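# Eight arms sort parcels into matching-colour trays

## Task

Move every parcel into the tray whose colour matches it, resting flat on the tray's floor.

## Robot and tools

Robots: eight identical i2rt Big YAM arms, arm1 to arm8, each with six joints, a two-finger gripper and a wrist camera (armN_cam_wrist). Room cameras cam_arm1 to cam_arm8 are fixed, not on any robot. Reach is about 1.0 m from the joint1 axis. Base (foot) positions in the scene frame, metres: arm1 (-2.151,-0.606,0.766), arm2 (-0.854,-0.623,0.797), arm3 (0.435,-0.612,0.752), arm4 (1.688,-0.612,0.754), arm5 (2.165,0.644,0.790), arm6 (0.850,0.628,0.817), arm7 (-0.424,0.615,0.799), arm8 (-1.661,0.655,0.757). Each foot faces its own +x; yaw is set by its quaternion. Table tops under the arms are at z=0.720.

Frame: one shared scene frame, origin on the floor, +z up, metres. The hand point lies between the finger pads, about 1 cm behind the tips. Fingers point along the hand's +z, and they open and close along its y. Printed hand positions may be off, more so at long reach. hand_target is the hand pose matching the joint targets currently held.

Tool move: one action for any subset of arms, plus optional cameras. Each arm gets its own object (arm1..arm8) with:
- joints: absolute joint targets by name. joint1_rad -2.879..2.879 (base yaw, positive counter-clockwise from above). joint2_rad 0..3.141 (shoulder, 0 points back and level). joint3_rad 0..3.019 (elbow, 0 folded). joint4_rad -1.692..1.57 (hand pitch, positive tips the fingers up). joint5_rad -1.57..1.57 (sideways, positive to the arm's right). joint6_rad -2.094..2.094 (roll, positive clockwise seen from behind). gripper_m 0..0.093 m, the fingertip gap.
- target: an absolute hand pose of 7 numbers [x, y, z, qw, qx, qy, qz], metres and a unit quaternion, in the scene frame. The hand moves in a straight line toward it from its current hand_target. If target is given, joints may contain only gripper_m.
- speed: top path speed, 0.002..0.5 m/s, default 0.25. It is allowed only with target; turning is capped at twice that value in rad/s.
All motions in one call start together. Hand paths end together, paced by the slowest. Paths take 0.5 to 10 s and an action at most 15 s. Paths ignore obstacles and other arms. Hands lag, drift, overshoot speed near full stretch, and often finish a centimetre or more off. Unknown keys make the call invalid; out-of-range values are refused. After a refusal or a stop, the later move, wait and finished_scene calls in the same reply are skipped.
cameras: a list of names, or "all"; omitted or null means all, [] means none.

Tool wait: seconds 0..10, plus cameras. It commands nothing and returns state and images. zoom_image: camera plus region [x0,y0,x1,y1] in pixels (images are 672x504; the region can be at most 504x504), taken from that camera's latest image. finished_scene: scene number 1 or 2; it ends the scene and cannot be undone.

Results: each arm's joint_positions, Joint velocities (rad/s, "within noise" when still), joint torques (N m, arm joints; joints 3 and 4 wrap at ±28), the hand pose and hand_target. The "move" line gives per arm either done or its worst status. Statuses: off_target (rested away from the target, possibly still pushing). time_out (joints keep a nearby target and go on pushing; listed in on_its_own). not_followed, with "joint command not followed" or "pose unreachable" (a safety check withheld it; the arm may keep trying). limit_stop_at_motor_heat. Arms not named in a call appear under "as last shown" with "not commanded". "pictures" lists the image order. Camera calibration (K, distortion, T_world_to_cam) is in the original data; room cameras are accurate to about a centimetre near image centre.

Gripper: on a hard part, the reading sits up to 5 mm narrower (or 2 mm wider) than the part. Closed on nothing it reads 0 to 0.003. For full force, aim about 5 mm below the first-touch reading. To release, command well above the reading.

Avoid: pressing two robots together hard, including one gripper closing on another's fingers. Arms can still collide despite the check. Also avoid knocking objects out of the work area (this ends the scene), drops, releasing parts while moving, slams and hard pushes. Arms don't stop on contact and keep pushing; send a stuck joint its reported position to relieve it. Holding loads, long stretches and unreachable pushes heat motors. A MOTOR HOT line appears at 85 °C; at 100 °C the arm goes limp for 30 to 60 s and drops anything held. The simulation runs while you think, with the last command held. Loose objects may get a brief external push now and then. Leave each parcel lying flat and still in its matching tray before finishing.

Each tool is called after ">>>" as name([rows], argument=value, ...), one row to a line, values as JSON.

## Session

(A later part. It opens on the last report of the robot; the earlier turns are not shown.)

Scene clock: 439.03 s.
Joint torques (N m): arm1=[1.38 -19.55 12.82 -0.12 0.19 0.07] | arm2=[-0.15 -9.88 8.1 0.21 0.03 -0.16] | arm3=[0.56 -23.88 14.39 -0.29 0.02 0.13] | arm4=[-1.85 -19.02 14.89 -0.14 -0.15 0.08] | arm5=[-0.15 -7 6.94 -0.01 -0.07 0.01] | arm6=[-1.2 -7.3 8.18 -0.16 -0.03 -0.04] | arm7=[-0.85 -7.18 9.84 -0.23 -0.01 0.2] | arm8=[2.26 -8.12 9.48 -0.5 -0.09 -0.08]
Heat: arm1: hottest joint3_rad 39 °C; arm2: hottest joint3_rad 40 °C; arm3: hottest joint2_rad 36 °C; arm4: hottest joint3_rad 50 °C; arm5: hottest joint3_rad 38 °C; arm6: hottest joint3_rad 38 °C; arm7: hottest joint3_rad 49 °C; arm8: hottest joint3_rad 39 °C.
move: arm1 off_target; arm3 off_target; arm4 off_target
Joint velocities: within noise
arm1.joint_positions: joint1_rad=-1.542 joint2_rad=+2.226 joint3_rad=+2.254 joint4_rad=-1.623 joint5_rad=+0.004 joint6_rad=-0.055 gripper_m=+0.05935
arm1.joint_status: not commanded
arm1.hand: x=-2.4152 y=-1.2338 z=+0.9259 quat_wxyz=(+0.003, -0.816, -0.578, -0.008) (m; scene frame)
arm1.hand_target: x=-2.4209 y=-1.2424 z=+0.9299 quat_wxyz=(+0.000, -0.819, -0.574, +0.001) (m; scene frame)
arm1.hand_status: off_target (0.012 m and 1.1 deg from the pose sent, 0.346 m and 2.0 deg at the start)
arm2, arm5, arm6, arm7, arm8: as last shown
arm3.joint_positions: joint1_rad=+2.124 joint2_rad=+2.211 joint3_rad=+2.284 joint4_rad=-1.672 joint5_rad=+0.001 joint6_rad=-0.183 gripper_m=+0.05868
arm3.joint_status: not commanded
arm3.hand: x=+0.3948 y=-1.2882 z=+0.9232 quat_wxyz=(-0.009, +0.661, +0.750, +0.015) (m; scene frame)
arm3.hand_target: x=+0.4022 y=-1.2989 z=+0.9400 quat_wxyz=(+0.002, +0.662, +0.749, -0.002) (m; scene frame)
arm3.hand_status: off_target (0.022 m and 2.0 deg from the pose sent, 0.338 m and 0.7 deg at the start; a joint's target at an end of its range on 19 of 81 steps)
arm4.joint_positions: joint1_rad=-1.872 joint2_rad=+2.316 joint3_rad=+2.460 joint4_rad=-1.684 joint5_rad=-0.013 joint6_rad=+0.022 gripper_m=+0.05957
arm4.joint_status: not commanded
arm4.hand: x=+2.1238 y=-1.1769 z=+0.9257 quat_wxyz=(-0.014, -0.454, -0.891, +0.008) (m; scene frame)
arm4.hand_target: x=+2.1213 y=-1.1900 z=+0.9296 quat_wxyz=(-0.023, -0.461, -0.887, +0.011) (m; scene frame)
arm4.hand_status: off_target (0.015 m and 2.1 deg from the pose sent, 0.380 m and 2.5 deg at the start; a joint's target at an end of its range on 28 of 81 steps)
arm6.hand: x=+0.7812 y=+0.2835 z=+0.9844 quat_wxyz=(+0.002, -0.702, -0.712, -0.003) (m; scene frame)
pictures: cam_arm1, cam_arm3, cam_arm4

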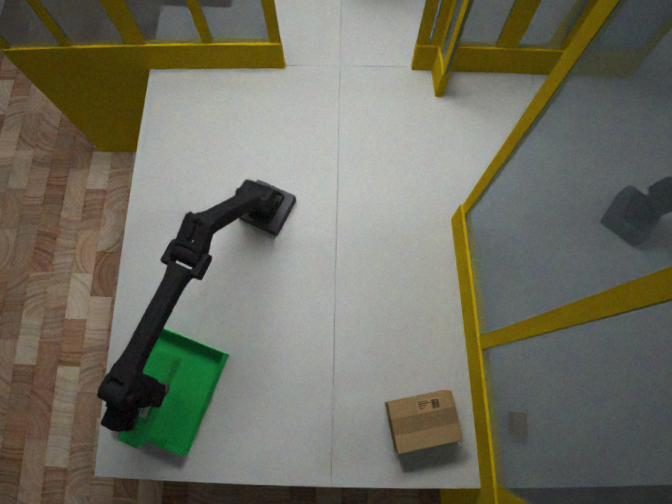

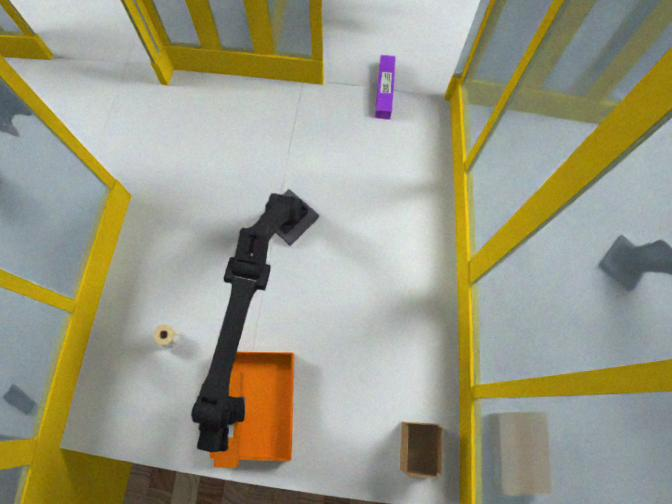

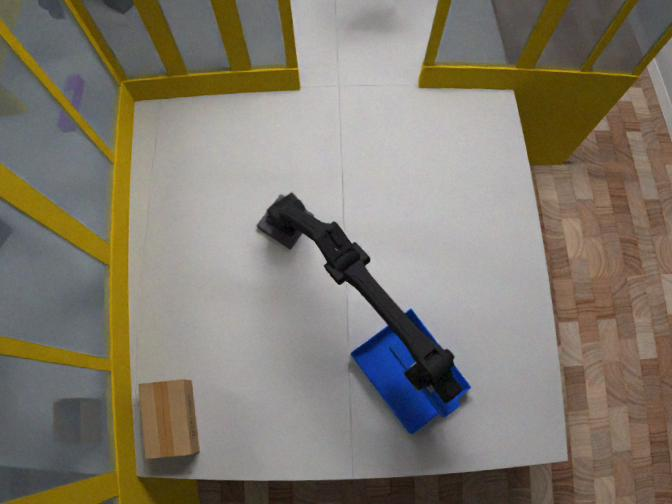

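>>> zoom_image(camera="cam_arm1", region=[80, 310, 260, 470])

>>> zoom_image(camera="cam_arm3", region=[180, 330, 340, 480])

>>> zoom_image(camera="cam_arm4", region=[330, 300, 490, 450])

Scaled by 2.800.

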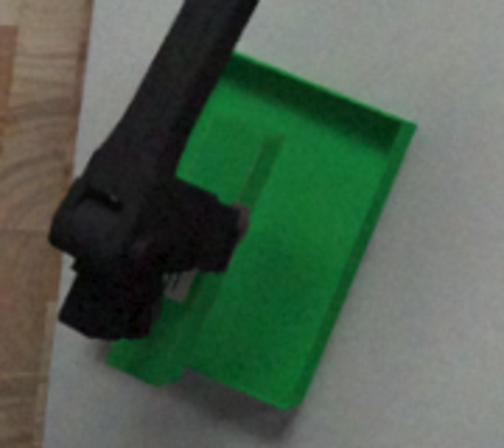

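Scaled by 3.150.

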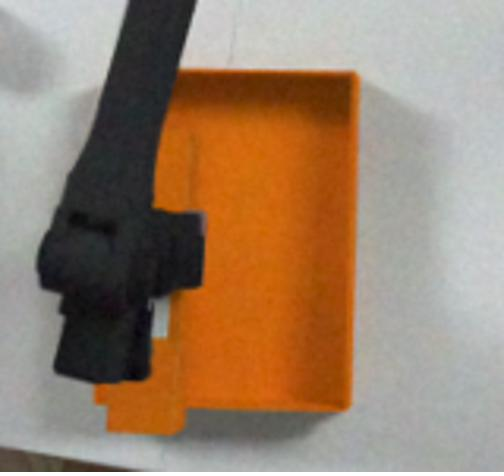

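Scaled by 3.150.

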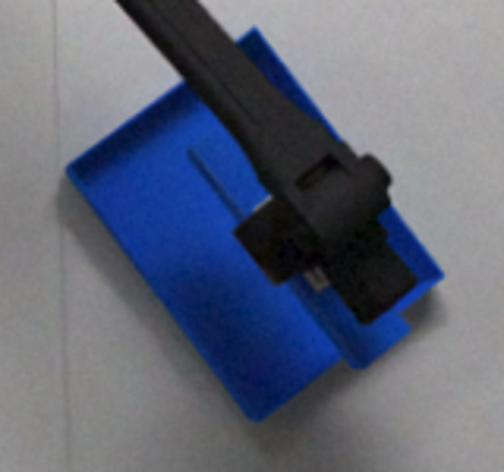

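>>> move(arm1={"target":[-2.409,-1.247,0.86,0,0.8192,0.5736,0],"speed":0.2}, arm4={"target":[2.111,-1.174,0.86,0,0.4617,0.887,0],"speed":0.2}, arm3={"target":[0.422,-1.268,0.88,0,0.6626,0.749,0],"speed":0.2}, cameras=["cam_arm1","cam_arm3","cam_arm4"])

>>> zoom_image(camera="cam_arm1", region=[80, 310, 260, 470])

>>> zoom_image(camera="cam_arm3", region=[180, 330, 340, 480])

>>> zoom_image(camera="cam_arm4", region=[330, 300, 490, 450])

Scene clock: 525.13 s.
Joint torques (N m): arm1=[2.49 -20.72 8.46 0.87 0.17 0.07] | arm2=[-0.15 -9.88 8.09 0.21 0.03 -0.17] | arm3=[0.5 -25.88 9.65 0.49 0.02 0.13] | arm4=[-1.49 -21.77 9.8 0.68 -0.14 0.1] | arm5=[-0.03 -6.42 6.86 -0.16 -0.09 0.03] | arm6=[-1.2 -7.3 8.2 -0.16 -0.03 -0.03] | arm7=[-0.85 -7.24 9.84 -0.2 0 0.2] | arm8=[2.02 -7.82 9.5 -0.54 -0.08 -0.09]
Heat: arm1: hottest joint3_rad 50 °C; arm2: hottest joint3_rad 40 °C; arm3: hottest joint2_rad 39 °C; arm4: hottest joint3_rad 57 °C; arm5: hottest joint3_rad 38 °C; arm6: hottest joint3_rad 38 °C; arm7: hottest joint3_rad 46 °C; arm8: hottest joint3_rad 39 °C.
move: arm1 off_target; arm3 off_target; arm4 off_target
Joint velocities: within noise
arm1.joint_positions: joint1_rad=-1.538 joint2_rad=+2.244 joint3_rad=+2.138 joint4_rad=-1.470 joint5_rad=+0.004 joint6_rad=-0.038 gripper_m=+0.05935
arm1.joint_status: not commanded
arm1.hand: x=-2.4157 y=-1.2420 z=+0.8693 quat_wxyz=(-0.002, -0.820, -0.572, +0.000) (m; scene frame)
arm1.hand_target: x=-2.4089 y=-1.2467 z=+0.8599 quat_wxyz=(+0.000, -0.819, -0.574, +0.000) (m; scene frame)
arm1.hand_status: off_target (0.012 m and 0.3 deg from the pose sent, 0.067 m and 1.1 deg at the start)
arm2, arm5, arm6, arm7, arm8: as last shown
arm3.joint_positions: joint1_rad=+2.152 joint2_rad=+2.145 joint3_rad=+1.988 joint4_rad=-1.465 joint5_rad=+0.001 joint6_rad=-0.156 gripper_m=+0.05868
arm3.joint_status: not commanded
arm3.hand: x=+0.4151 y=-1.2614 z=+0.8543 quat_wxyz=(-0.016, +0.661, +0.750, +0.023) (m; scene frame)
arm3.hand_target: x=+0.4219 y=-1.2674 z=+0.8800 quat_wxyz=(+0.000, +0.663, +0.749, +0.000) (m; scene frame)
arm3.hand_status: off_target (0.027 m and 3.3 deg from the pose sent, 0.055 m and 2.0 deg at the start)
arm4.joint_positions: joint1_rad=-1.872 joint2_rad=+2.305 joint3_rad=+2.248 joint4_rad=-1.535 joint5_rad=-0.013 joint6_rad=+0.022 gripper_m=+0.05957
arm4.joint_status: not commanded
arm4.hand: x=+2.1156 y=-1.1680 z=+0.8526 quat_wxyz=(+0.010, -0.454, -0.891, -0.003) (m; scene frame)
arm4.hand_target: x=+2.1111 y=-1.1739 z=+0.8599 quat_wxyz=(+0.000, -0.462, -0.887, +0.000) (m; scene frame)
arm4.hand_status: off_target (0.011 m and 1.5 deg from the pose sent, 0.067 m and 2.1 deg at the start)
pictures: cam_arm1, cam_arm3, cam_arm4

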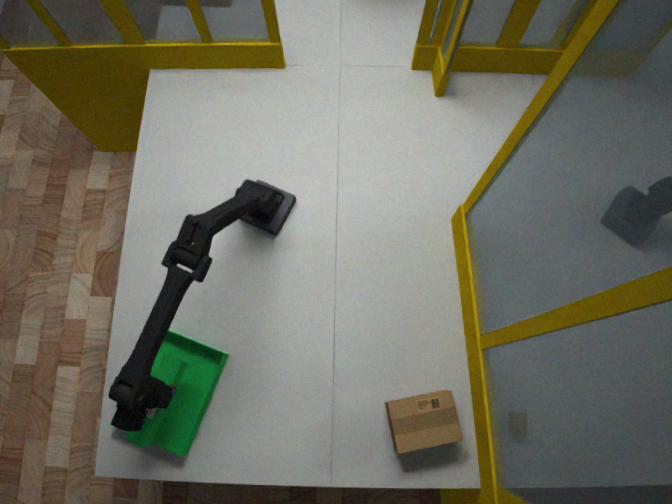

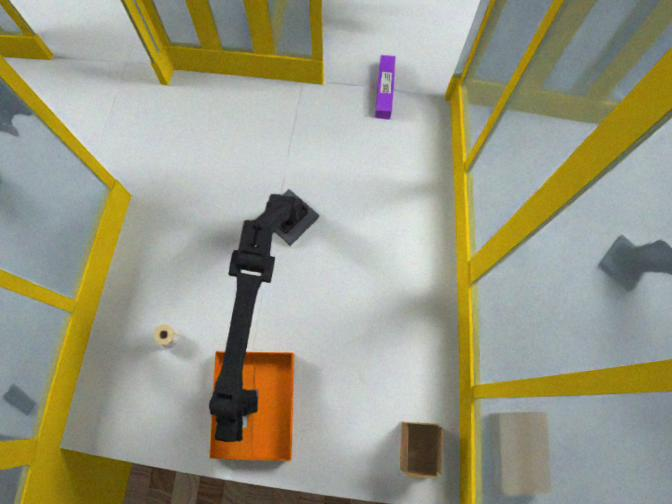

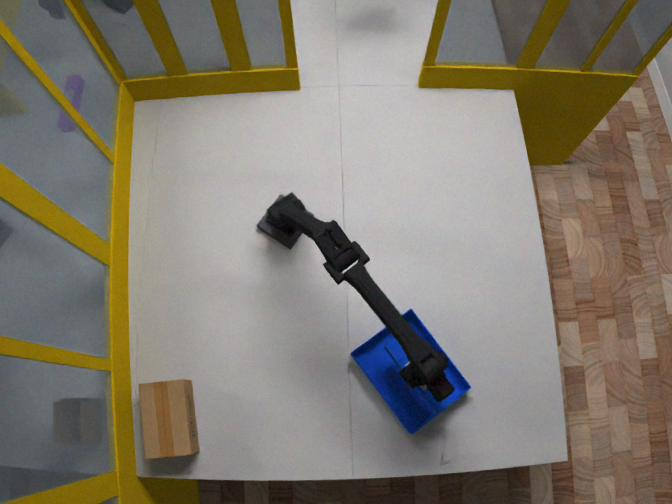

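Scaled by 2.800.

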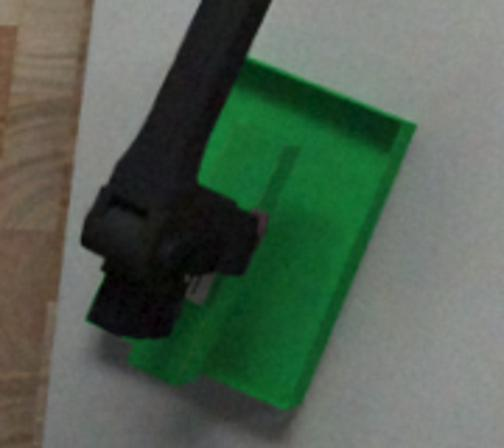

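Scaled by 3.150.

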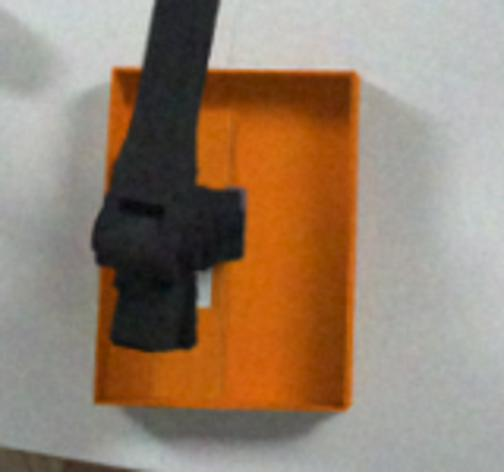

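Scaled by 3.150.

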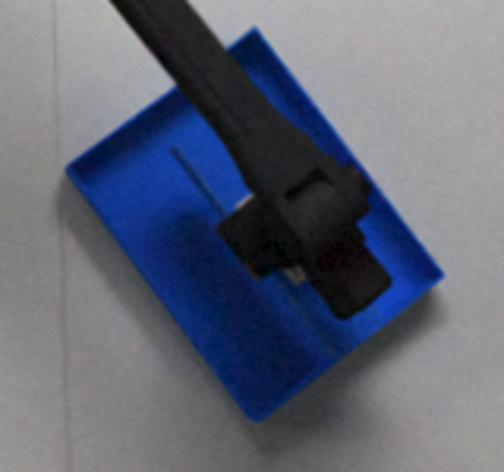

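>>> move(arm1={"target":[-2.404,-1.233,0.81,0,0.8192,0.5736,0],"speed":0.2}, arm4={"target":[2.104,-1.163,0.81,0,0.4617,0.887,0],"speed":0.2}, arm3={"target":[0.421,-1.258,0.84,0,0.6626,0.749,0],"speed":0.2}, cameras=["cam_arm1","cam_arm3","cam_arm4"])

>>> zoom_image(camera="cam_arm1", region=[80, 310, 260, 470])

>>> zoom_image(camera="cam_arm3", region=[180, 330, 340, 480])

>>> zoom_image(camera="cam_arm4", region=[330, 300, 490, 450])

Scene clock: 554.83 s.
Joint torques (N m): arm1=[2.32 -21.42 7.77 0.72 0.18 0.06] | arm2=[-0.15 -9.88 8.09 0.21 0.03 -0.17] | arm3=[0.38 -26.64 8.91 0.46 0.03 0.1] | arm4=[-1.26 -21.71 9.51 0.69 -0.15 0.12] | arm5=[-0.32 -6.42 6.78 -0.06 -0.06 0.02] | arm6=[-1.2 -7.36 8.2 -0.16 -0.04 -0.03] | arm7=[-0.79 -7.24 9.83 -0.23 0.02 0.21] | arm8=[2.37 -8 9.47 -0.57 -0.08 -0.08]
Heat: arm1: hottest joint3_rad 44 °C; arm2: hottest joint3_rad 40 °C; arm3: hottest joint2_rad 41 °C; arm4: hottest joint3_rad 54 °C; arm5: hottest joint3_rad 38 °C; arm6: hottest joint3_rad 38 °C; arm7: hottest joint3_rad 45 °C; arm8: hottest joint3_rad 39 °C.
move: arm1 done; arm3 off_target; arm4 off_target
Joint velocities: within noise
arm1.joint_positions: joint1_rad=-1.538 joint2_rad=+2.241 joint3_rad=+1.980 joint4_rad=-1.324 joint5_rad=+0.004 joint6_rad=-0.038 gripper_m=+0.05935
arm1.joint_status: not commanded
arm1.hand: x=-2.4103 y=-1.2300 z=+0.8122 quat_wxyz=(+0.000, -0.820, -0.572, -0.003) (m; scene frame)
arm1.hand_target: x=-2.4040 y=-1.2330 z=+0.8101 quat_wxyz=(+0.000, -0.819, -0.574, +0.000) (m; scene frame)
arm1.hand_status: done (0.007 m and 0.4 deg from the pose sent, 0.061 m and 0.3 deg at the start)
arm2, arm5, arm6, arm7, arm8: as last shown
arm3.joint_positions: joint1_rad=+2.152 joint2_rad=+2.143 joint3_rad=+1.874 joint4_rad=-1.354 joint5_rad=+0.001 joint6_rad=-0.156 gripper_m=+0.05868
arm3.joint_status: not commanded
arm3.hand: x=+0.4156 y=-1.2511 z=+0.8130 quat_wxyz=(-0.017, +0.661, +0.750, +0.024) (m; scene frame)
arm3.hand_target: x=+0.4210 y=-1.2575 z=+0.8399 quat_wxyz=(+0.000, +0.663, +0.749, +0.000) (m; scene frame)
arm3.hand_status: off_target (0.028 m and 3.4 deg from the pose sent, 0.016 m and 3.3 deg at the start)
arm4.joint_positions: joint1_rad=-1.872 joint2_rad=+2.286 joint3_rad=+2.073 joint4_rad=-1.384 joint5_rad=-0.013 joint6_rad=+0.022 gripper_m=+0.05957
arm4.joint_status: not commanded
arm4.hand: x=+2.1067 y=-1.1576 z=+0.7995 quat_wxyz=(+0.012, -0.454, -0.891, -0.004) (m; scene frame)
arm4.hand_target: x=+2.1040 y=-1.1628 z=+0.8099 quat_wxyz=(+0.000, -0.462, -0.887, +0.000) (m; scene frame)
arm4.hand_status: off_target (0.012 m and 1.8 deg from the pose sent, 0.044 m and 1.5 deg at the start)
arm6.hand: x=+0.7812 y=+0.2836 z=+0.9844 quat_wxyz=(+0.003, -0.702, -0.712, -0.003) (m; scene frame)
pictures: cam_arm1, cam_arm3, cam_arm4

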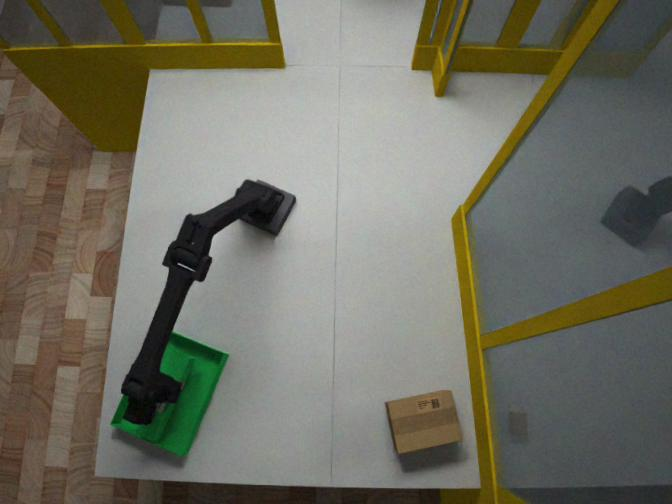

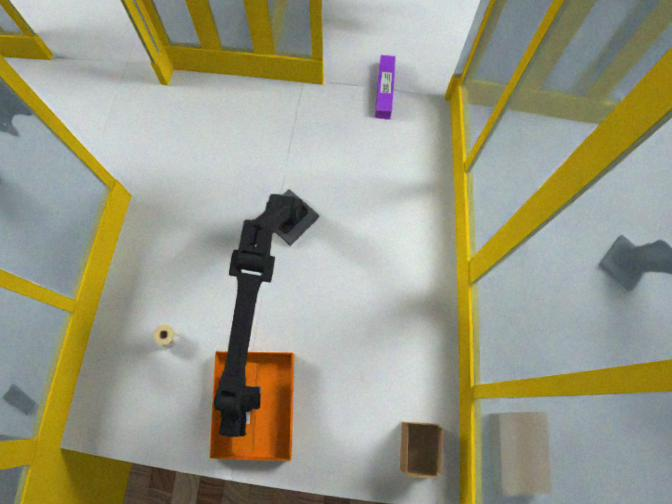

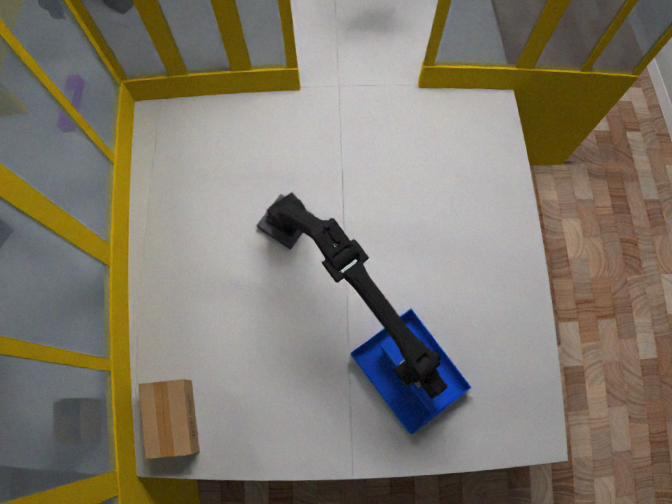

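Scaled by 2.800.

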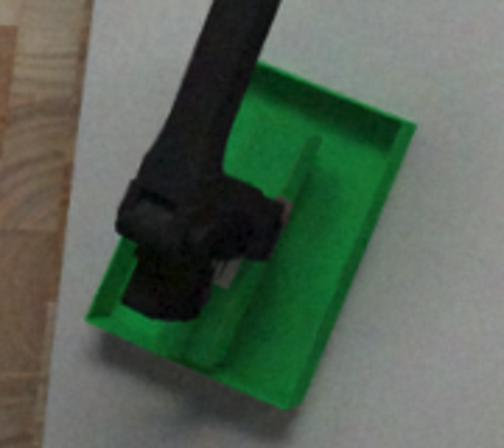

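Scaled by 3.150.

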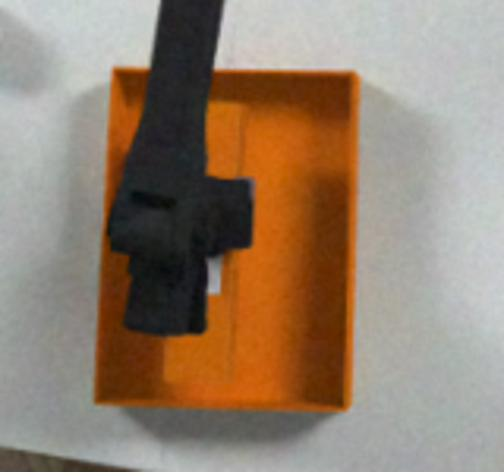

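Scaled by 3.150.

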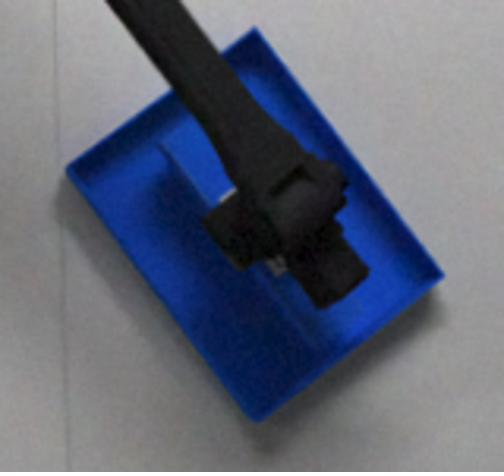

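>>> move(arm1={"target":[-2.404,-1.233,0.768,0,0.8192,0.5736,0],"speed":0.12}, arm4={"target":[2.104,-1.163,0.778,0,0.4617,0.887,0],"speed":0.12}, arm3={"target":[0.421,-1.258,0.797,0,0.6626,0.749,0],"speed":0.12}, cameras=[])

Scene clock: 565.33 s.
Joint torques (N m): arm1=[2.49 -19.6 7.62 0.73 0.19 0.05] | arm2=[-0.15 -9.88 8.09 0.21 0.03 -0.17] | arm3=[0.26 -23.82 8.79 0.61 0.02 0.1] | arm4=[-1.2 -19.96 9.36 0.73 -0.15 0.12] | arm5=[-0.56 -6.95 6.89 -0.2 -0.09 -0.01] | arm6=[-1.2 -7.3 8.2 -0.13 -0.04 -0.03] | arm7=[-0.91 -7.36 9.87 -0.23 0.01 0.22] | arm8=[2.08 -7.94 9.46 -0.55 -0.07 -0.1]
Heat: arm1: hottest joint3_rad 43 °C; arm2: hottest joint3_rad 40 °C; arm3: hottest joint2_rad 39 °C; arm4: hottest joint3_rad 52 °C; arm5: hottest joint3_rad 38 °C; arm6: hottest joint3_rad 38 °C; arm7: hottest joint3_rad 45 °C; arm8: hottest joint3_rad 39 °C.
move: arm1 off_target; arm3 done; arm4 done
Joint velocities: within noise
arm1.joint_positions: joint1_rad=-1.538 joint2_rad=+2.255 joint3_rad=+1.931 joint4_rad=-1.239 joint5_rad=+0.004 joint6_rad=-0.038 gripper_m=+0.05935
arm1.joint_status: not commanded
arm1.hand: x=-2.4109 y=-1.2320 z=+0.7847 quat_wxyz=(-0.005, -0.820, -0.572, +0.006) (m; scene frame)
arm1.hand_target: x=-2.4039 y=-1.2327 z=+0.7683 quat_wxyz=(+0.000, -0.819, -0.574, +0.000) (m; scene frame)
arm1.hand_status: off_target (0.018 m and 0.9 deg from the pose sent, 0.045 m and 0.5 deg at the start)
arm2, arm5, arm6, arm7, arm8: as last shown
arm3.joint_positions: joint1_rad=+2.152 joint2_rad=+2.143 joint3_rad=+1.816 joint4_rad=-1.262 joint5_rad=+0.001 joint6_rad=-0.156 gripper_m=+0.05868
arm3.joint_status: not commanded
arm3.hand: x=+0.4156 y=-1.2530 z=+0.7918 quat_wxyz=(-0.006, +0.661, +0.750, +0.010) (m; scene frame)
arm3.hand_target: x=+0.4210 y=-1.2580 z=+0.7971 quat_wxyz=(+0.000, +0.663, +0.749, +0.000) (m; scene frame)
arm3.hand_status: done (0.009 m and 1.4 deg from the pose sent, 0.018 m and 3.4 deg at the start)
arm4.joint_positions: joint1_rad=-1.872 joint2_rad=+2.286 joint3_rad=+2.032 joint4_rad=-1.317 joint5_rad=-0.013 joint6_rad=+0.023 gripper_m=+0.05957
arm4.joint_status: not commanded
arm4.hand: x=+2.1080 y=-1.1598 z=+0.7842 quat_wxyz=(+0.000, -0.454, -0.891, +0.001) (m; scene frame)
arm4.hand_target: x=+2.1040 y=-1.1629 z=+0.7781 quat_wxyz=(+0.000, -0.462, -0.887, +0.000) (m; scene frame)
arm4.hand_status: done (0.008 m and 1.0 deg from the pose sent, 0.022 m and 1.7 deg at the start)
pictures: none
No camera images: "cameras" was empty.

>>> move(arm1={"target":[-2.404,-1.233,0.748,0,0.8192,0.5736,0],"speed":0.12}, arm4={"target":[2.104,-1.163,0.752,0,0.4617,0.887,0],"speed":0.12}, arm3={"target":[0.421,-1.258,0.755,0,0.6626,0.749,0],"speed":0.12}, cameras=[])

Scene clock: 571.13 s.
Joint torques (N m): arm1=[2.2 -19.72 7.61 0.83 0.17 0.06] | arm2=[-0.15 -9.88 8.09 0.21 0.03 -0.17] | arm3=[0.21 -23.47 8.81 0.61 0.01 0.1] | arm4=[-1.14 -18.32 9.35 0.77 -0.15 0.12] | arm5=[-0.21 -6.53 6.83 -0.02 -0.09 0.02] | arm6=[-1.2 -7.36 8.2 -0.16 -0.03 -0.04] | arm7=[-0.85 -7.18 9.83 -0.25 0.01 0.21] | arm8=[1.96 -8.06 9.44 -0.54 -0.08 -0.08]
Heat: arm1: hottest joint3_rad 42 °C; arm2: hottest joint3_rad 40 °C; arm3: hottest joint2_rad 38 °C; arm4: hottest joint3_rad 51 °C; arm5: hottest joint3_rad 38 °C; arm6: hottest joint3_rad 38 °C; arm7: hottest joint3_rad 45 °C; arm8: hottest joint3_rad 39 °C.
move: arm1 off_target; arm3 done; arm4 off_target
Joint velocities: within noise
arm1.joint_positions: joint1_rad=-1.538 joint2_rad=+2.278 joint3_rad=+1.913 joint4_rad=-1.201 joint5_rad=+0.004 joint6_rad=-0.038 gripper_m=+0.05935
arm1.joint_status: not commanded
arm1.hand: x=-2.4108 y=-1.2322 z=+0.7639 quat_wxyz=(-0.005, -0.820, -0.572, +0.005) (m; scene frame)
arm1.hand_target: x=-2.4039 y=-1.2327 z=+0.7483 quat_wxyz=(+0.000, -0.819, -0.574, +0.000) (m; scene frame)
arm1.hand_status: off_target (0.017 m and 0.9 deg from the pose sent, 0.037 m and 0.9 deg at the start)
arm2, arm5, arm6, arm7, arm8: as last shown
arm3.joint_positions: joint1_rad=+2.152 joint2_rad=+2.173 joint3_rad=+1.769 joint4_rad=-1.176 joint5_rad=+0.002 joint6_rad=-0.156 gripper_m=+0.05868
arm3.joint_status: not commanded
arm3.hand: x=+0.4158 y=-1.2528 z=+0.7557 quat_wxyz=(-0.003, +0.661, +0.750, +0.007) (m; scene frame)
arm3.hand_target: x=+0.4210 y=-1.2579 z=+0.7550 quat_wxyz=(+0.000, +0.663, +0.749, +0.000) (m; scene frame)
arm3.hand_status: done (0.007 m and 0.9 deg from the pose sent, 0.037 m and 1.4 deg at the start)
arm4.joint_positions: joint1_rad=-1.872 joint2_rad=+2.286 joint3_rad=+2.001 joint4_rad=-1.266 joint5_rad=-0.013 joint6_rad=+0.024 gripper_m=+0.05957
arm4.joint_status: not commanded
arm4.hand: x=+2.1092 y=-1.1616 z=+0.7730 quat_wxyz=(-0.009, -0.454, -0.891, +0.006) (m; scene frame)
arm4.hand_target: x=+2.1037 y=-1.1624 z=+0.7524 quat_wxyz=(+0.000, -0.462, -0.887, +0.000) (m; scene frame)
arm4.hand_status: off_target (0.022 m and 1.6 deg from the pose sent, 0.033 m and 1.0 deg at the start)
pictures: none
No camera images: "cameras" was empty.

>>> move(arm1={"target":[-2.404,-1.233,0.734,0,0.8192,0.5736,0],"speed":0.1}, arm4={"target":[2.104,-1.163,0.734,0,0.4617,0.887,0],"speed":0.1}, arm3={"target":[0.421,-1.258,0.738,0,0.6626,0.749,0],"speed":0.1}, cameras=["cam_arm1","cam_arm3","cam_arm4"])

>>> zoom_image(camera="cam_arm1", region=[80, 310, 260, 470])

>>> zoom_image(camera="cam_arm4", region=[330, 300, 490, 450])

Scene clock: 578.27 s.
Joint torques (N m): arm1=[2.49 -19.6 7.49 0.73 0.17 0.06] | arm2=[-0.09 -9.88 8.09 0.21 0.03 -0.17] | arm3=[0.21 -22.77 8.61 0.65 0.02 0.1] | arm4=[-1.08 -18.26 9.43 0.8 -0.15 0.12] | arm5=[-0.44 -6.95 6.97 -0.14 -0.06 0.02] | arm6=[-1.2 -7.36 8.21 -0.16 -0.03 -0.03] | arm7=[-1.03 -7.36 9.85 -0.23 0.01 0.21] | arm8=[2.26 -8.12 9.5 -0.49 -0.06 -0.1]
Heat: arm1: hottest joint3_rad 41 °C; arm2: hottest joint3_rad 40 °C; arm3: hottest joint2_rad 39 °C; arm4: hottest joint3_rad 51 °C; arm5: hottest joint3_rad 38 °C; arm6: hottest joint3_rad 38 °C; arm7: hottest joint3_rad 45 °C; arm8: hottest joint3_rad 39 °C.
move: arm1 off_target; arm3 done; arm4 off_target
Joint velocities: within noise
arm1.joint_positions: joint1_rad=-1.538 joint2_rad=+2.292 joint3_rad=+1.904 joint4_rad=-1.175 joint5_rad=+0.004 joint6_rad=-0.038 gripper_m=+0.05935
arm1.joint_status: not commanded
arm1.hand: x=-2.4110 y=-1.2329 z=+0.7509 quat_wxyz=(-0.005, -0.820, -0.572, +0.006) (m; scene frame)
arm1.hand_target: x=-2.4039 y=-1.2326 z=+0.7342 quat_wxyz=(+0.000, -0.819, -0.574, +0.000) (m; scene frame)
arm1.hand_status: off_target (0.018 m and 0.9 deg from the pose sent, 0.031 m and 0.9 deg at the start)
arm2.joint_positions: joint1_rad=-2.075 joint2_rad=+1.267 joint3_rad=+1.079 joint4_rad=-1.367 joint5_rad=+0.001 joint6_rad=+0.412 gripper_m=+0.08992
arm2.joint_status: not commanded
arm2.hand: x=-0.5301 y=-0.4845 z=+0.9922 quat_wxyz=(-0.007, -0.003, -1.000, -0.003) (m; scene frame)
arm2.hand_target: x=-0.5320 y=-0.4869 z=+0.9900 quat_wxyz=(+0.000, +0.000, -1.000, +0.000) (m; scene frame)
arm2.hand_status: not commanded
arm3.joint_positions: joint1_rad=+2.152 joint2_rad=+2.189 joint3_rad=+1.757 joint4_rad=-1.143 joint5_rad=+0.002 joint6_rad=-0.156 gripper_m=+0.05868
arm3.joint_status: not commanded
arm3.hand: x=+0.4158 y=-1.2538 z=+0.7417 quat_wxyz=(-0.002, +0.661, +0.750, +0.005) (m; scene frame)
arm3.hand_target: x=+0.4210 y=-1.2579 z=+0.7381 quat_wxyz=(+0.000, +0.663, +0.749, +0.000) (m; scene frame)
arm3.hand_status: done (0.008 m and 0.7 deg from the pose sent, 0.019 m and 0.9 deg at the start)
arm4.joint_positions: joint1_rad=-1.872 joint2_rad=+2.303 joint3_rad=+1.983 joint4_rad=-1.231 joint5_rad=-0.013 joint6_rad=+0.024 gripper_m=+0.05957
arm4.joint_status: not commanded
arm4.hand: x=+2.1090 y=-1.1617 z=+0.7550 quat_wxyz=(-0.009, -0.455, -0.891, +0.006) (m; scene frame)
arm4.hand_target: x=+2.1038 y=-1.1625 z=+0.7344 quat_wxyz=(+0.000, -0.462, -0.887, +0.000) (m; scene frame)
arm4.hand_status: off_target (0.022 m and 1.5 deg from the pose sent, 0.039 m and 1.6 deg at the start)
arm5.joint_positions: joint1_rad=+1.575 joint2_rad=+1.269 joint3_rad=+1.096 joint4_rad=-1.384 joint5_rad=+0.000 joint6_rad=-0.257 gripper_m=+0.08988
arm5.joint_status: not commanded
arm5.hand: x=+2.0739 y=+0.3008 z=+0.9885 quat_wxyz=(+0.003, +0.707, +0.707, -0.003) (m; scene frame)
arm5.hand_target: x=+2.0760 y=+0.3019 z=+0.9900 quat_wxyz=(+0.000, +0.707, +0.707, +0.000) (m; scene frame)
arm5.hand_status: not commanded
arm6.joint_positions: joint1_rad=-1.149 joint2_rad=+1.297 joint3_rad=+1.031 joint4_rad=-1.312 joint5_rad=+0.001 joint6_rad=-0.210 gripper_m=+0.08988
arm6.joint_status: not commanded
arm6.hand: x=+0.7812 y=+0.2836 z=+0.9844 quat_wxyz=(+0.003, -0.702, -0.712, -0.003) (m; scene frame)
arm6.hand_target: x=+0.7791 y=+0.2859 z=+0.9900 quat_wxyz=(+0.000, -0.707, -0.707, +0.000) (m; scene frame)
arm6.hand_status: not commanded
arm7: as last shown
arm8.joint_positions: joint1_rad=+0.323 joint2_rad=+1.254 joint3_rad=+1.172 joint4_rad=-1.474 joint5_rad=-0.001 joint6_rad=-0.274 gripper_m=+0.08993
arm8.joint_status: not commanded
arm8.hand: x=-1.7599 y=+0.3168 z=+0.9925 quat_wxyz=(-0.005, -0.710, -0.704, +0.007) (m; scene frame)
arm8.hand_target: x=-1.7580 y=+0.3200 z=+0.9900 quat_wxyz=(+0.000, -0.707, -0.707, +0.000) (m; scene frame)
arm8.hand_status: not commanded
pictures: cam_arm1, cam_arm3, cam_arm4

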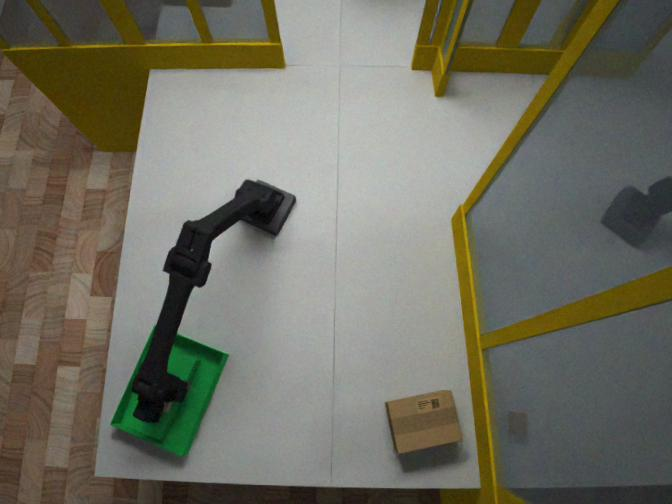

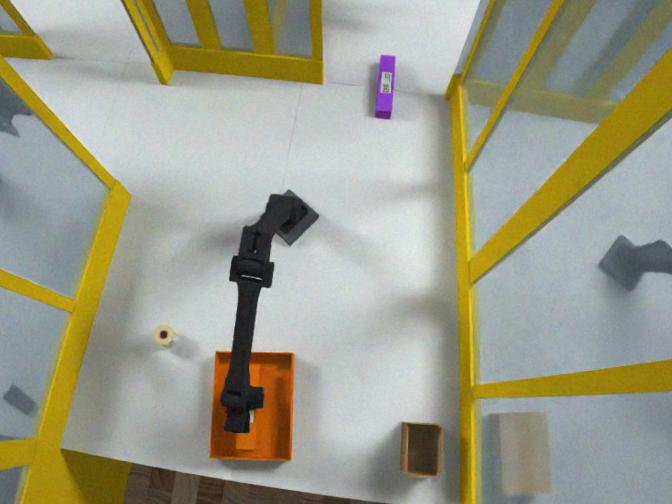

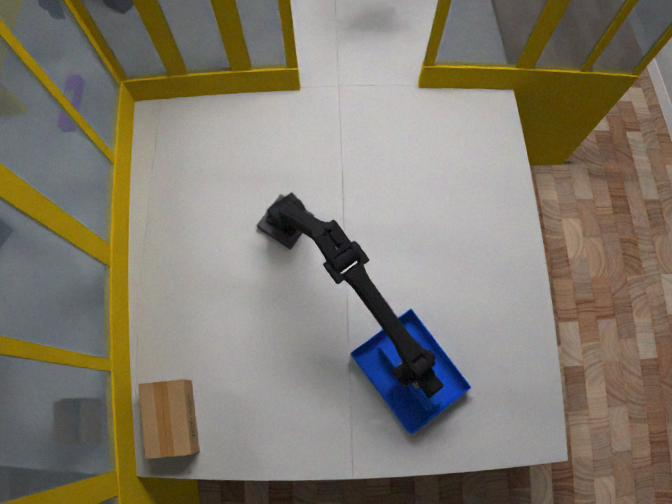

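Scaled by 2.800.

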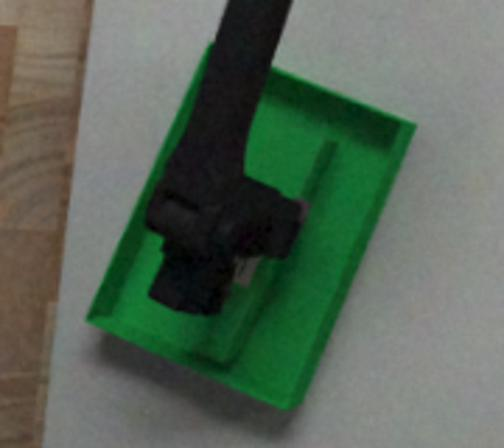

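Scaled by 3.150.

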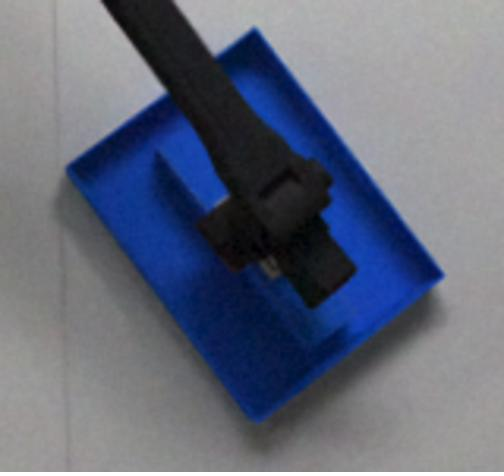

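>>> move(arm4={"target":[2.104,-1.163,0.728,0,0.4617,0.887,0],"speed":0.1}, arm1={"joints":{"gripper_m":0.072}}, arm3={"joints":{"gripper_m":0.072}}, cameras=["arm1_cam_wrist","arm3_cam_wrist"])

Scene clock: 585.57 s.
Joint torques (N m): arm1=[2.32 -19.49 7.41 0.85 0.18 0.07] | arm2=[-0.09 -9.88 8.09 0.21 0.03 -0.16] | arm3=[0.21 -22.77 8.57 0.68 0.01 0.1] | arm4=[-1.08 -18.08 9.02 0.79 -0.14 0.12] | arm5=[-0.38 -6.71 7.05 -0.08 -0.08 -0.01] | arm6=[-1.2 -7.3 8.18 -0.17 -0.03 -0.04] | arm7=[-0.91 -7.3 9.84 -0.18 0 0.21] | arm8=[1.96 -8.29 9.47 -0.55 -0.08 -0.09]
Heat: arm1: hottest joint3_rad 40 °C; arm2: hottest joint3_rad 40 °C; arm3: hottest joint2_rad 38 °C; arm4: hottest joint3_rad 50 °C; arm5: hottest joint3_rad 38 °C; arm6: hottest joint3_rad 38 °C; arm7: hottest joint3_rad 45 °C; arm8: hottest joint3_rad 39 °C.
move: arm1 done; arm3 done; arm4 off_target
Joint velocities: within noise
arm1.joint_positions: joint1_rad=-1.538 joint2_rad=+2.292 joint3_rad=+1.904 joint4_rad=-1.175 joint5_rad=+0.004 joint6_rad=-0.038 gripper_m=+0.07189
arm1.joint_status: all done
arm1.hand: x=-2.4110 y=-1.2329 z=+0.7509 quat_wxyz=(-0.005, -0.820, -0.572, +0.006) (m; scene frame)
arm1.hand_target: x=-2.4039 y=-1.2326 z=+0.7342 quat_wxyz=(+0.000, -0.819, -0.574, +0.000) (m; scene frame)
arm1.hand_status: not commanded
arm2, arm5, arm6, arm8: as last shown
arm3.joint_positions: joint1_rad=+2.152 joint2_rad=+2.189 joint3_rad=+1.757 joint4_rad=-1.143 joint5_rad=+0.002 joint6_rad=-0.156 gripper_m=+0.07197
arm3.joint_status: all done
arm3.hand: x=+0.4158 y=-1.2538 z=+0.7417 quat_wxyz=(-0.002, +0.661, +0.750, +0.005) (m; scene frame)
arm3.hand_target: x=+0.4210 y=-1.2579 z=+0.7381 quat_wxyz=(+0.000, +0.663, +0.749, +0.000) (m; scene frame)
arm3.hand_status: not commanded
arm4.joint_positions: joint1_rad=-1.872 joint2_rad=+2.306 joint3_rad=+1.983 joint4_rad=-1.220 joint5_rad=-0.013 joint6_rad=+0.025 gripper_m=+0.05957
arm4.joint_status: not commanded
arm4.hand: x=+2.1103 y=-1.1635 z=+0.7528 quat_wxyz=(-0.012, -0.455, -0.891, +0.007) (m; scene frame)
arm4.hand_target: x=+2.1037 y=-1.1623 z=+0.7285 quat_wxyz=(+0.000, -0.462, -0.887, +0.000) (m; scene frame)
arm4.hand_status: off_target (0.026 m and 1.9 deg from the pose sent, 0.027 m and 1.5 deg at the start)
arm7.joint_positions: joint1_rad=-1.001 joint2_rad=+1.269 joint3_rad=+1.164 joint4_rad=-1.440 joint5_rad=-0.002 joint6_rad=-0.084 gripper_m=+0.09010
arm7.joint_status: not commanded
arm7.hand: x=-0.4488 y=+0.2549 z=+1.0246 quat_wxyz=(-0.008, -0.702, -0.712, +0.008) (m; scene frame)
arm7.hand_target: x=-0.4511 y=+0.2576 z=+1.0195 quat_wxyz=(+0.001, -0.707, -0.707, +0.000) (m; scene frame)
arm7.hand_status: not commanded
pictures: arm1_cam_wrist, arm3_cam_wrist
camera_calibration:
arm1_cam_wrist: T_world_to_cam=[[-0.932598, 0.360846, -0.00716564, -1.79722], [0.294821, 0.773111, 0.561586, 1.24697], [0.208186, 0.521622, -0.827387, 1.89295], [0, 0, 0, 1]] pos_world=[-2.43781, -1.30293, 0.853041]
arm3_cam_wrist: T_world_to_cam=[[-0.992642, -0.121015, 0.0041981, 0.25679], [-0.0952457, 0.801735, 0.590042, 0.613101], [-0.0747696, 0.5853, -0.807362, 1.4878], [0, 0, 0, 1]] pos_world=[0.424539, -1.33128, 0.838363]

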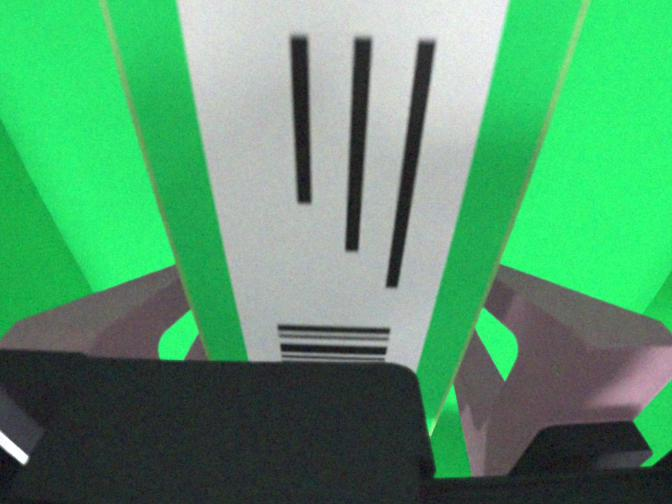

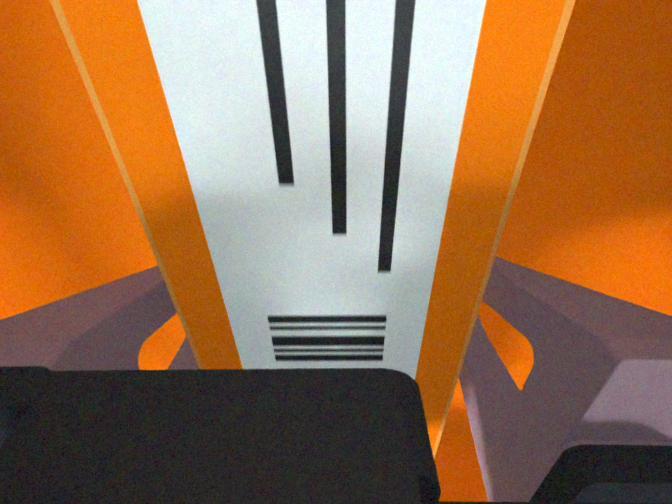

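>>> move(arm4={"joints":{"gripper_m":0.075}}, arm1={"target":[-2.41,-1.236,0.89,0,0.8192,0.5736,0],"speed":0.2}, arm3={"target":[0.421,-1.262,0.91,0,0.6626,0.749,0],"speed":0.2}, cameras=["cam_arm3","cam_arm1"])

>>> move(arm4={"target":[2.106,-1.168,0.89,0,0.4617,0.887,0],"speed":0.2}, arm1={"target":[-2.282,-0.931,0.99,0,0.8192,0.5736,0],"speed":0.3}, arm3={"target":[0.418,-0.962,0.99,0,0.6626,0.749,0],"speed":0.3}, cameras=["cam_arm4","cam_arm3","cam_arm1"])

Scene clock: 595.93 s.
Joint torques (N m): arm1=[1.79 -19.66 12.4 -0.16 0.18 0.01] | arm2=[-0.09 -9.88 8.09 0.21 0.03 -0.17] | arm3=[0.26 -23.59 14.22 -0.39 -0.01 0.11] | arm4=[-1.08 -18.08 9.02 0.81 -0.14 0.12] | arm5=[-0.32 -6.77 6.91 -0.14 -0.09 0.03] | arm6=[-1.2 -7.3 8.18 -0.16 -0.03 -0.03] | arm7=[-0.85 -7.41 9.84 -0.21 0.01 0.19] | arm8=[2.2 -7.94 9.58 -0.55 -0.07 -0.08]
Heat: arm1: hottest joint3_rad 40 °C; arm2: hottest joint3_rad 40 °C; arm3: hottest joint2_rad 38 °C; arm4: hottest joint3_rad 49 °C; arm5: hottest joint3_rad 38 °C; arm6: hottest joint3_rad 38 °C; arm7: hottest joint3_rad 45 °C; arm8: hottest joint3_rad 39 °C.
move: arm1 off_target; arm3 off_target; arm4 done
Joint velocities: within noise
arm1.joint_positions: joint1_rad=-1.538 joint2_rad=+2.191 joint3_rad=+2.083 joint4_rad=-1.489 joint5_rad=+0.004 joint6_rad=-0.038 gripper_m=+0.07189
arm1.joint_status: not commanded
arm1.hand: x=-2.4084 y=-1.2242 z=+0.8833 quat_wxyz=(+0.004, -0.820, -0.572, -0.009) (m; scene frame)
arm1.hand_target: x=-2.4097 y=-1.2355 z=+0.8901 quat_wxyz=(+0.000, -0.819, -0.574, +0.000) (m; scene frame)
arm1.hand_status: off_target (0.014 m and 1.1 deg from the pose sent, 0.139 m and 1.0 deg at the start)
arm2, arm5, arm6, arm7, arm8: as last shown
arm3.joint_positions: joint1_rad=+2.152 joint2_rad=+2.085 joint3_rad=+1.965 joint4_rad=-1.498 joint5_rad=+0.002 joint6_rad=-0.156 gripper_m=+0.07198
arm3.joint_status: not commanded
arm3.hand: x=+0.4152 y=-1.2470 z=+0.8833 quat_wxyz=(-0.016, +0.661, +0.750, +0.022) (m; scene frame)
arm3.hand_target: x=+0.4210 y=-1.2606 z=+0.9101 quat_wxyz=(+0.001, +0.663, +0.749, +0.000) (m; scene frame)
arm3.hand_status: off_target (0.031 m and 3.1 deg from the pose sent, 0.169 m and 0.7 deg at the start; pose on its path clipped on 5 of 52 steps)
arm4.joint_positions: joint1_rad=-1.872 joint2_rad=+2.306 joint3_rad=+1.983 joint4_rad=-1.220 joint5_rad=-0.013 joint6_rad=+0.025 gripper_m=+0.07491
arm4.joint_status: all done
arm4.hand: x=+2.1103 y=-1.1635 z=+0.7528 quat_wxyz=(-0.012, -0.455, -0.891, +0.007) (m; scene frame)
arm4.hand_target: x=+2.1037 y=-1.1623 z=+0.7285 quat_wxyz=(+0.000, -0.462, -0.887, +0.000) (m; scene frame)
arm4.hand_status: not commanded
pictures: cam_arm1, cam_arm3

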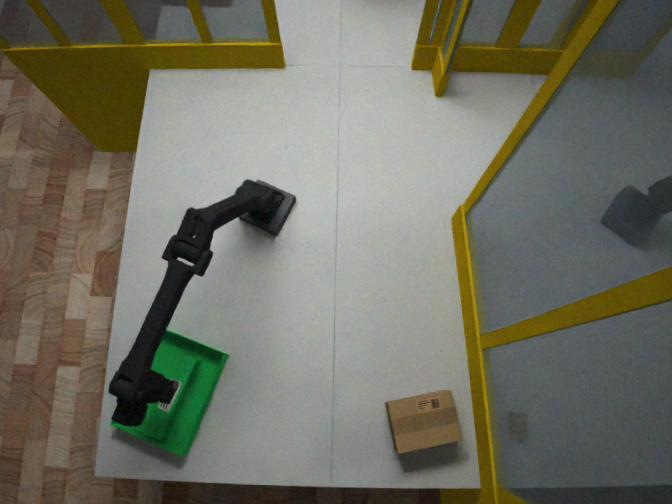

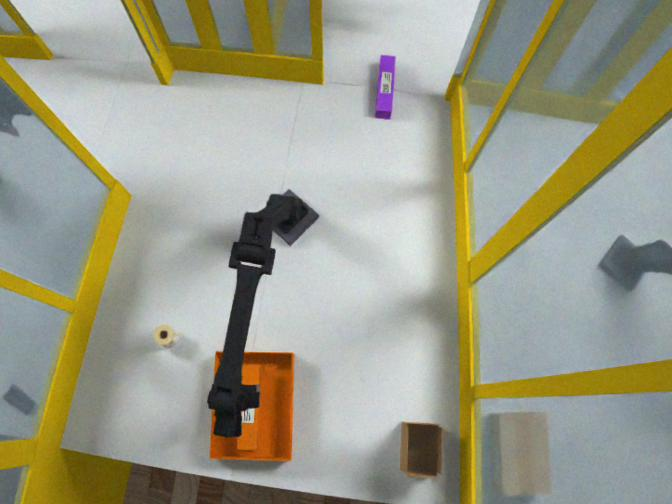

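Scene clock: 598.00 s.
Joint torques (N m): arm1=[2.49 -7.18 8.01 -0.01 0.19 0.05] | arm2=[-0.15 -9.93 8.08 0.21 0.03 -0.16] | arm3=[-1.61 -10.93 9.24 -0.21 0.01 -0.13] | arm4=[-1.61 -19.72 14.69 -0.2 -0.14 0.07] | arm5=[0.15 -6.77 6.98 -0.12 -0.08 0.02] | arm6=[-1.2 -7.41 8.2 -0.13 -0.03 -0.04] | arm7=[-0.97 -7.24 9.84 -0.25 0 0.21] | arm8=[1.96 -7.94 9.51 -0.54 -0.06 -0.08]
Heat: arm1: hottest joint3_rad 40 °C; arm2: hottest joint3_rad 40 °C; arm3: hottest joint2_rad 38 °C; arm4: hottest joint3_rad 49 °C; arm5: hottest joint3_rad 38 °C; arm6: hottest joint3_rad 38 °C; arm7: hottest joint3_rad 45 °C; arm8: hottest joint3_rad 39 °C.
move: arm1 done; arm3 done; arm4 off_target
Joint velocities: arm1=[within noise] | arm2=[within noise] | arm3=[within noise] | arm4=[-0.005 -0.044 0.007 -0.012 0.051 -0.095 0.001] | arm5=[within noise] | arm6=[within noise] | arm7=[within noise] | arm8=[within noise]
arm1.joint_positions: joint1_rad=-1.534 joint2_rad=+1.263 joint3_rad=+1.162 joint4_rad=-1.449 joint5_rad=+0.004 joint6_rad=-0.032 gripper_m=+0.07189
arm1.joint_status: not commanded
arm1.hand: x=-2.2878 y=-0.9340 z=+0.9966 quat_wxyz=(-0.009, -0.821, -0.571, +0.011) (m; scene frame)
arm1.hand_target: x=-2.2820 y=-0.9308 z=+0.9901 quat_wxyz=(+0.000, -0.819, -0.574, +0.000) (m; scene frame)
arm1.hand_status: done (0.009 m and 1.7 deg from the pose sent, 0.337 m and 1.1 deg at the start)
arm2, arm5, arm6, arm7, arm8: as last shown
arm3.joint_positions: joint1_rad=+2.152 joint2_rad=+1.258 joint3_rad=+1.183 joint4_rad=-1.488 joint5_rad=+0.002 joint6_rad=-0.156 gripper_m=+0.07198
arm3.joint_status: not commanded
arm3.hand: x=+0.4229 y=-0.9657 z=+0.9870 quat_wxyz=(+0.002, +0.661, +0.750, +0.000) (m; scene frame)
arm3.hand_target: x=+0.4181 y=-0.9621 z=+0.9900 quat_wxyz=(+0.000, +0.663, +0.749, +0.000) (m; scene frame)
arm3.hand_status: done (0.007 m and 0.4 deg from the pose sent, 0.304 m and 3.1 deg at the start)
arm4.joint_positions: joint1_rad=-1.872 joint2_rad=+2.246 joint3_rad=+2.198 joint4_rad=-1.560 joint5_rad=-0.013 joint6_rad=+0.025 gripper_m=+0.07491
arm4.joint_status: not commanded
arm4.hand: x=+2.1049 y=-1.1533 z=+0.8737 quat_wxyz=(+0.017, -0.455, -0.890, -0.007) (m; scene frame)
arm4.hand_target: x=+2.1054 y=-1.1672 z=+0.8902 quat_wxyz=(-0.001, -0.462, -0.887, +0.000) (m; scene frame)
arm4.hand_status: off_target (0.022 m and 2.3 deg from the pose sent, 0.137 m and 1.9 deg at the start)
pictures: cam_arm1, cam_arm3, cam_arm4

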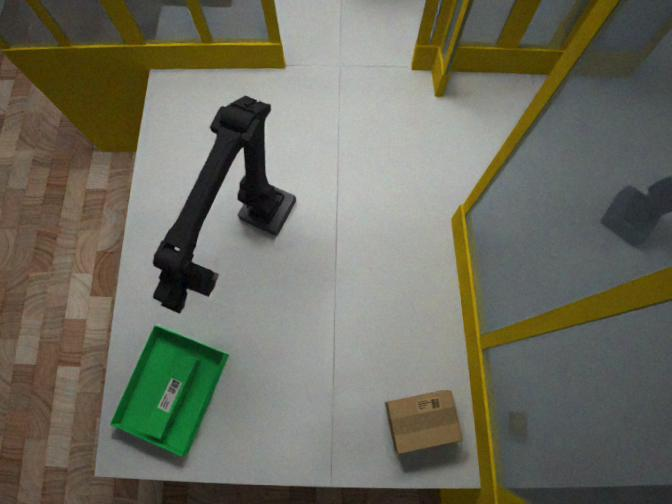

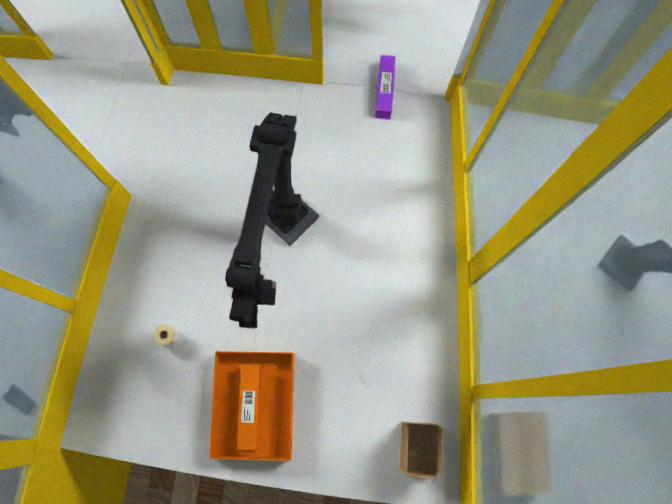

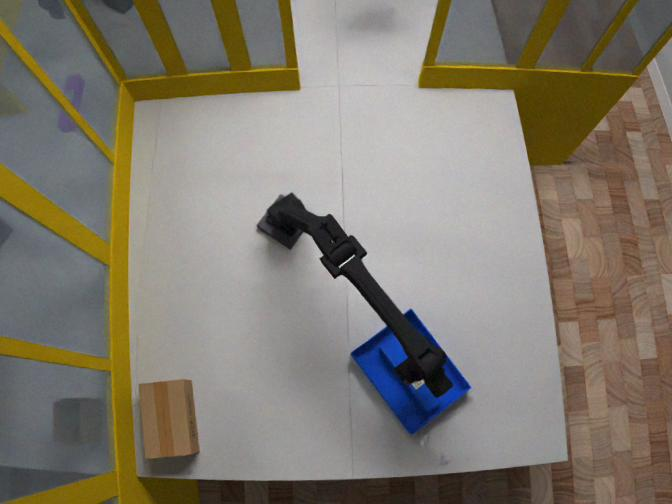

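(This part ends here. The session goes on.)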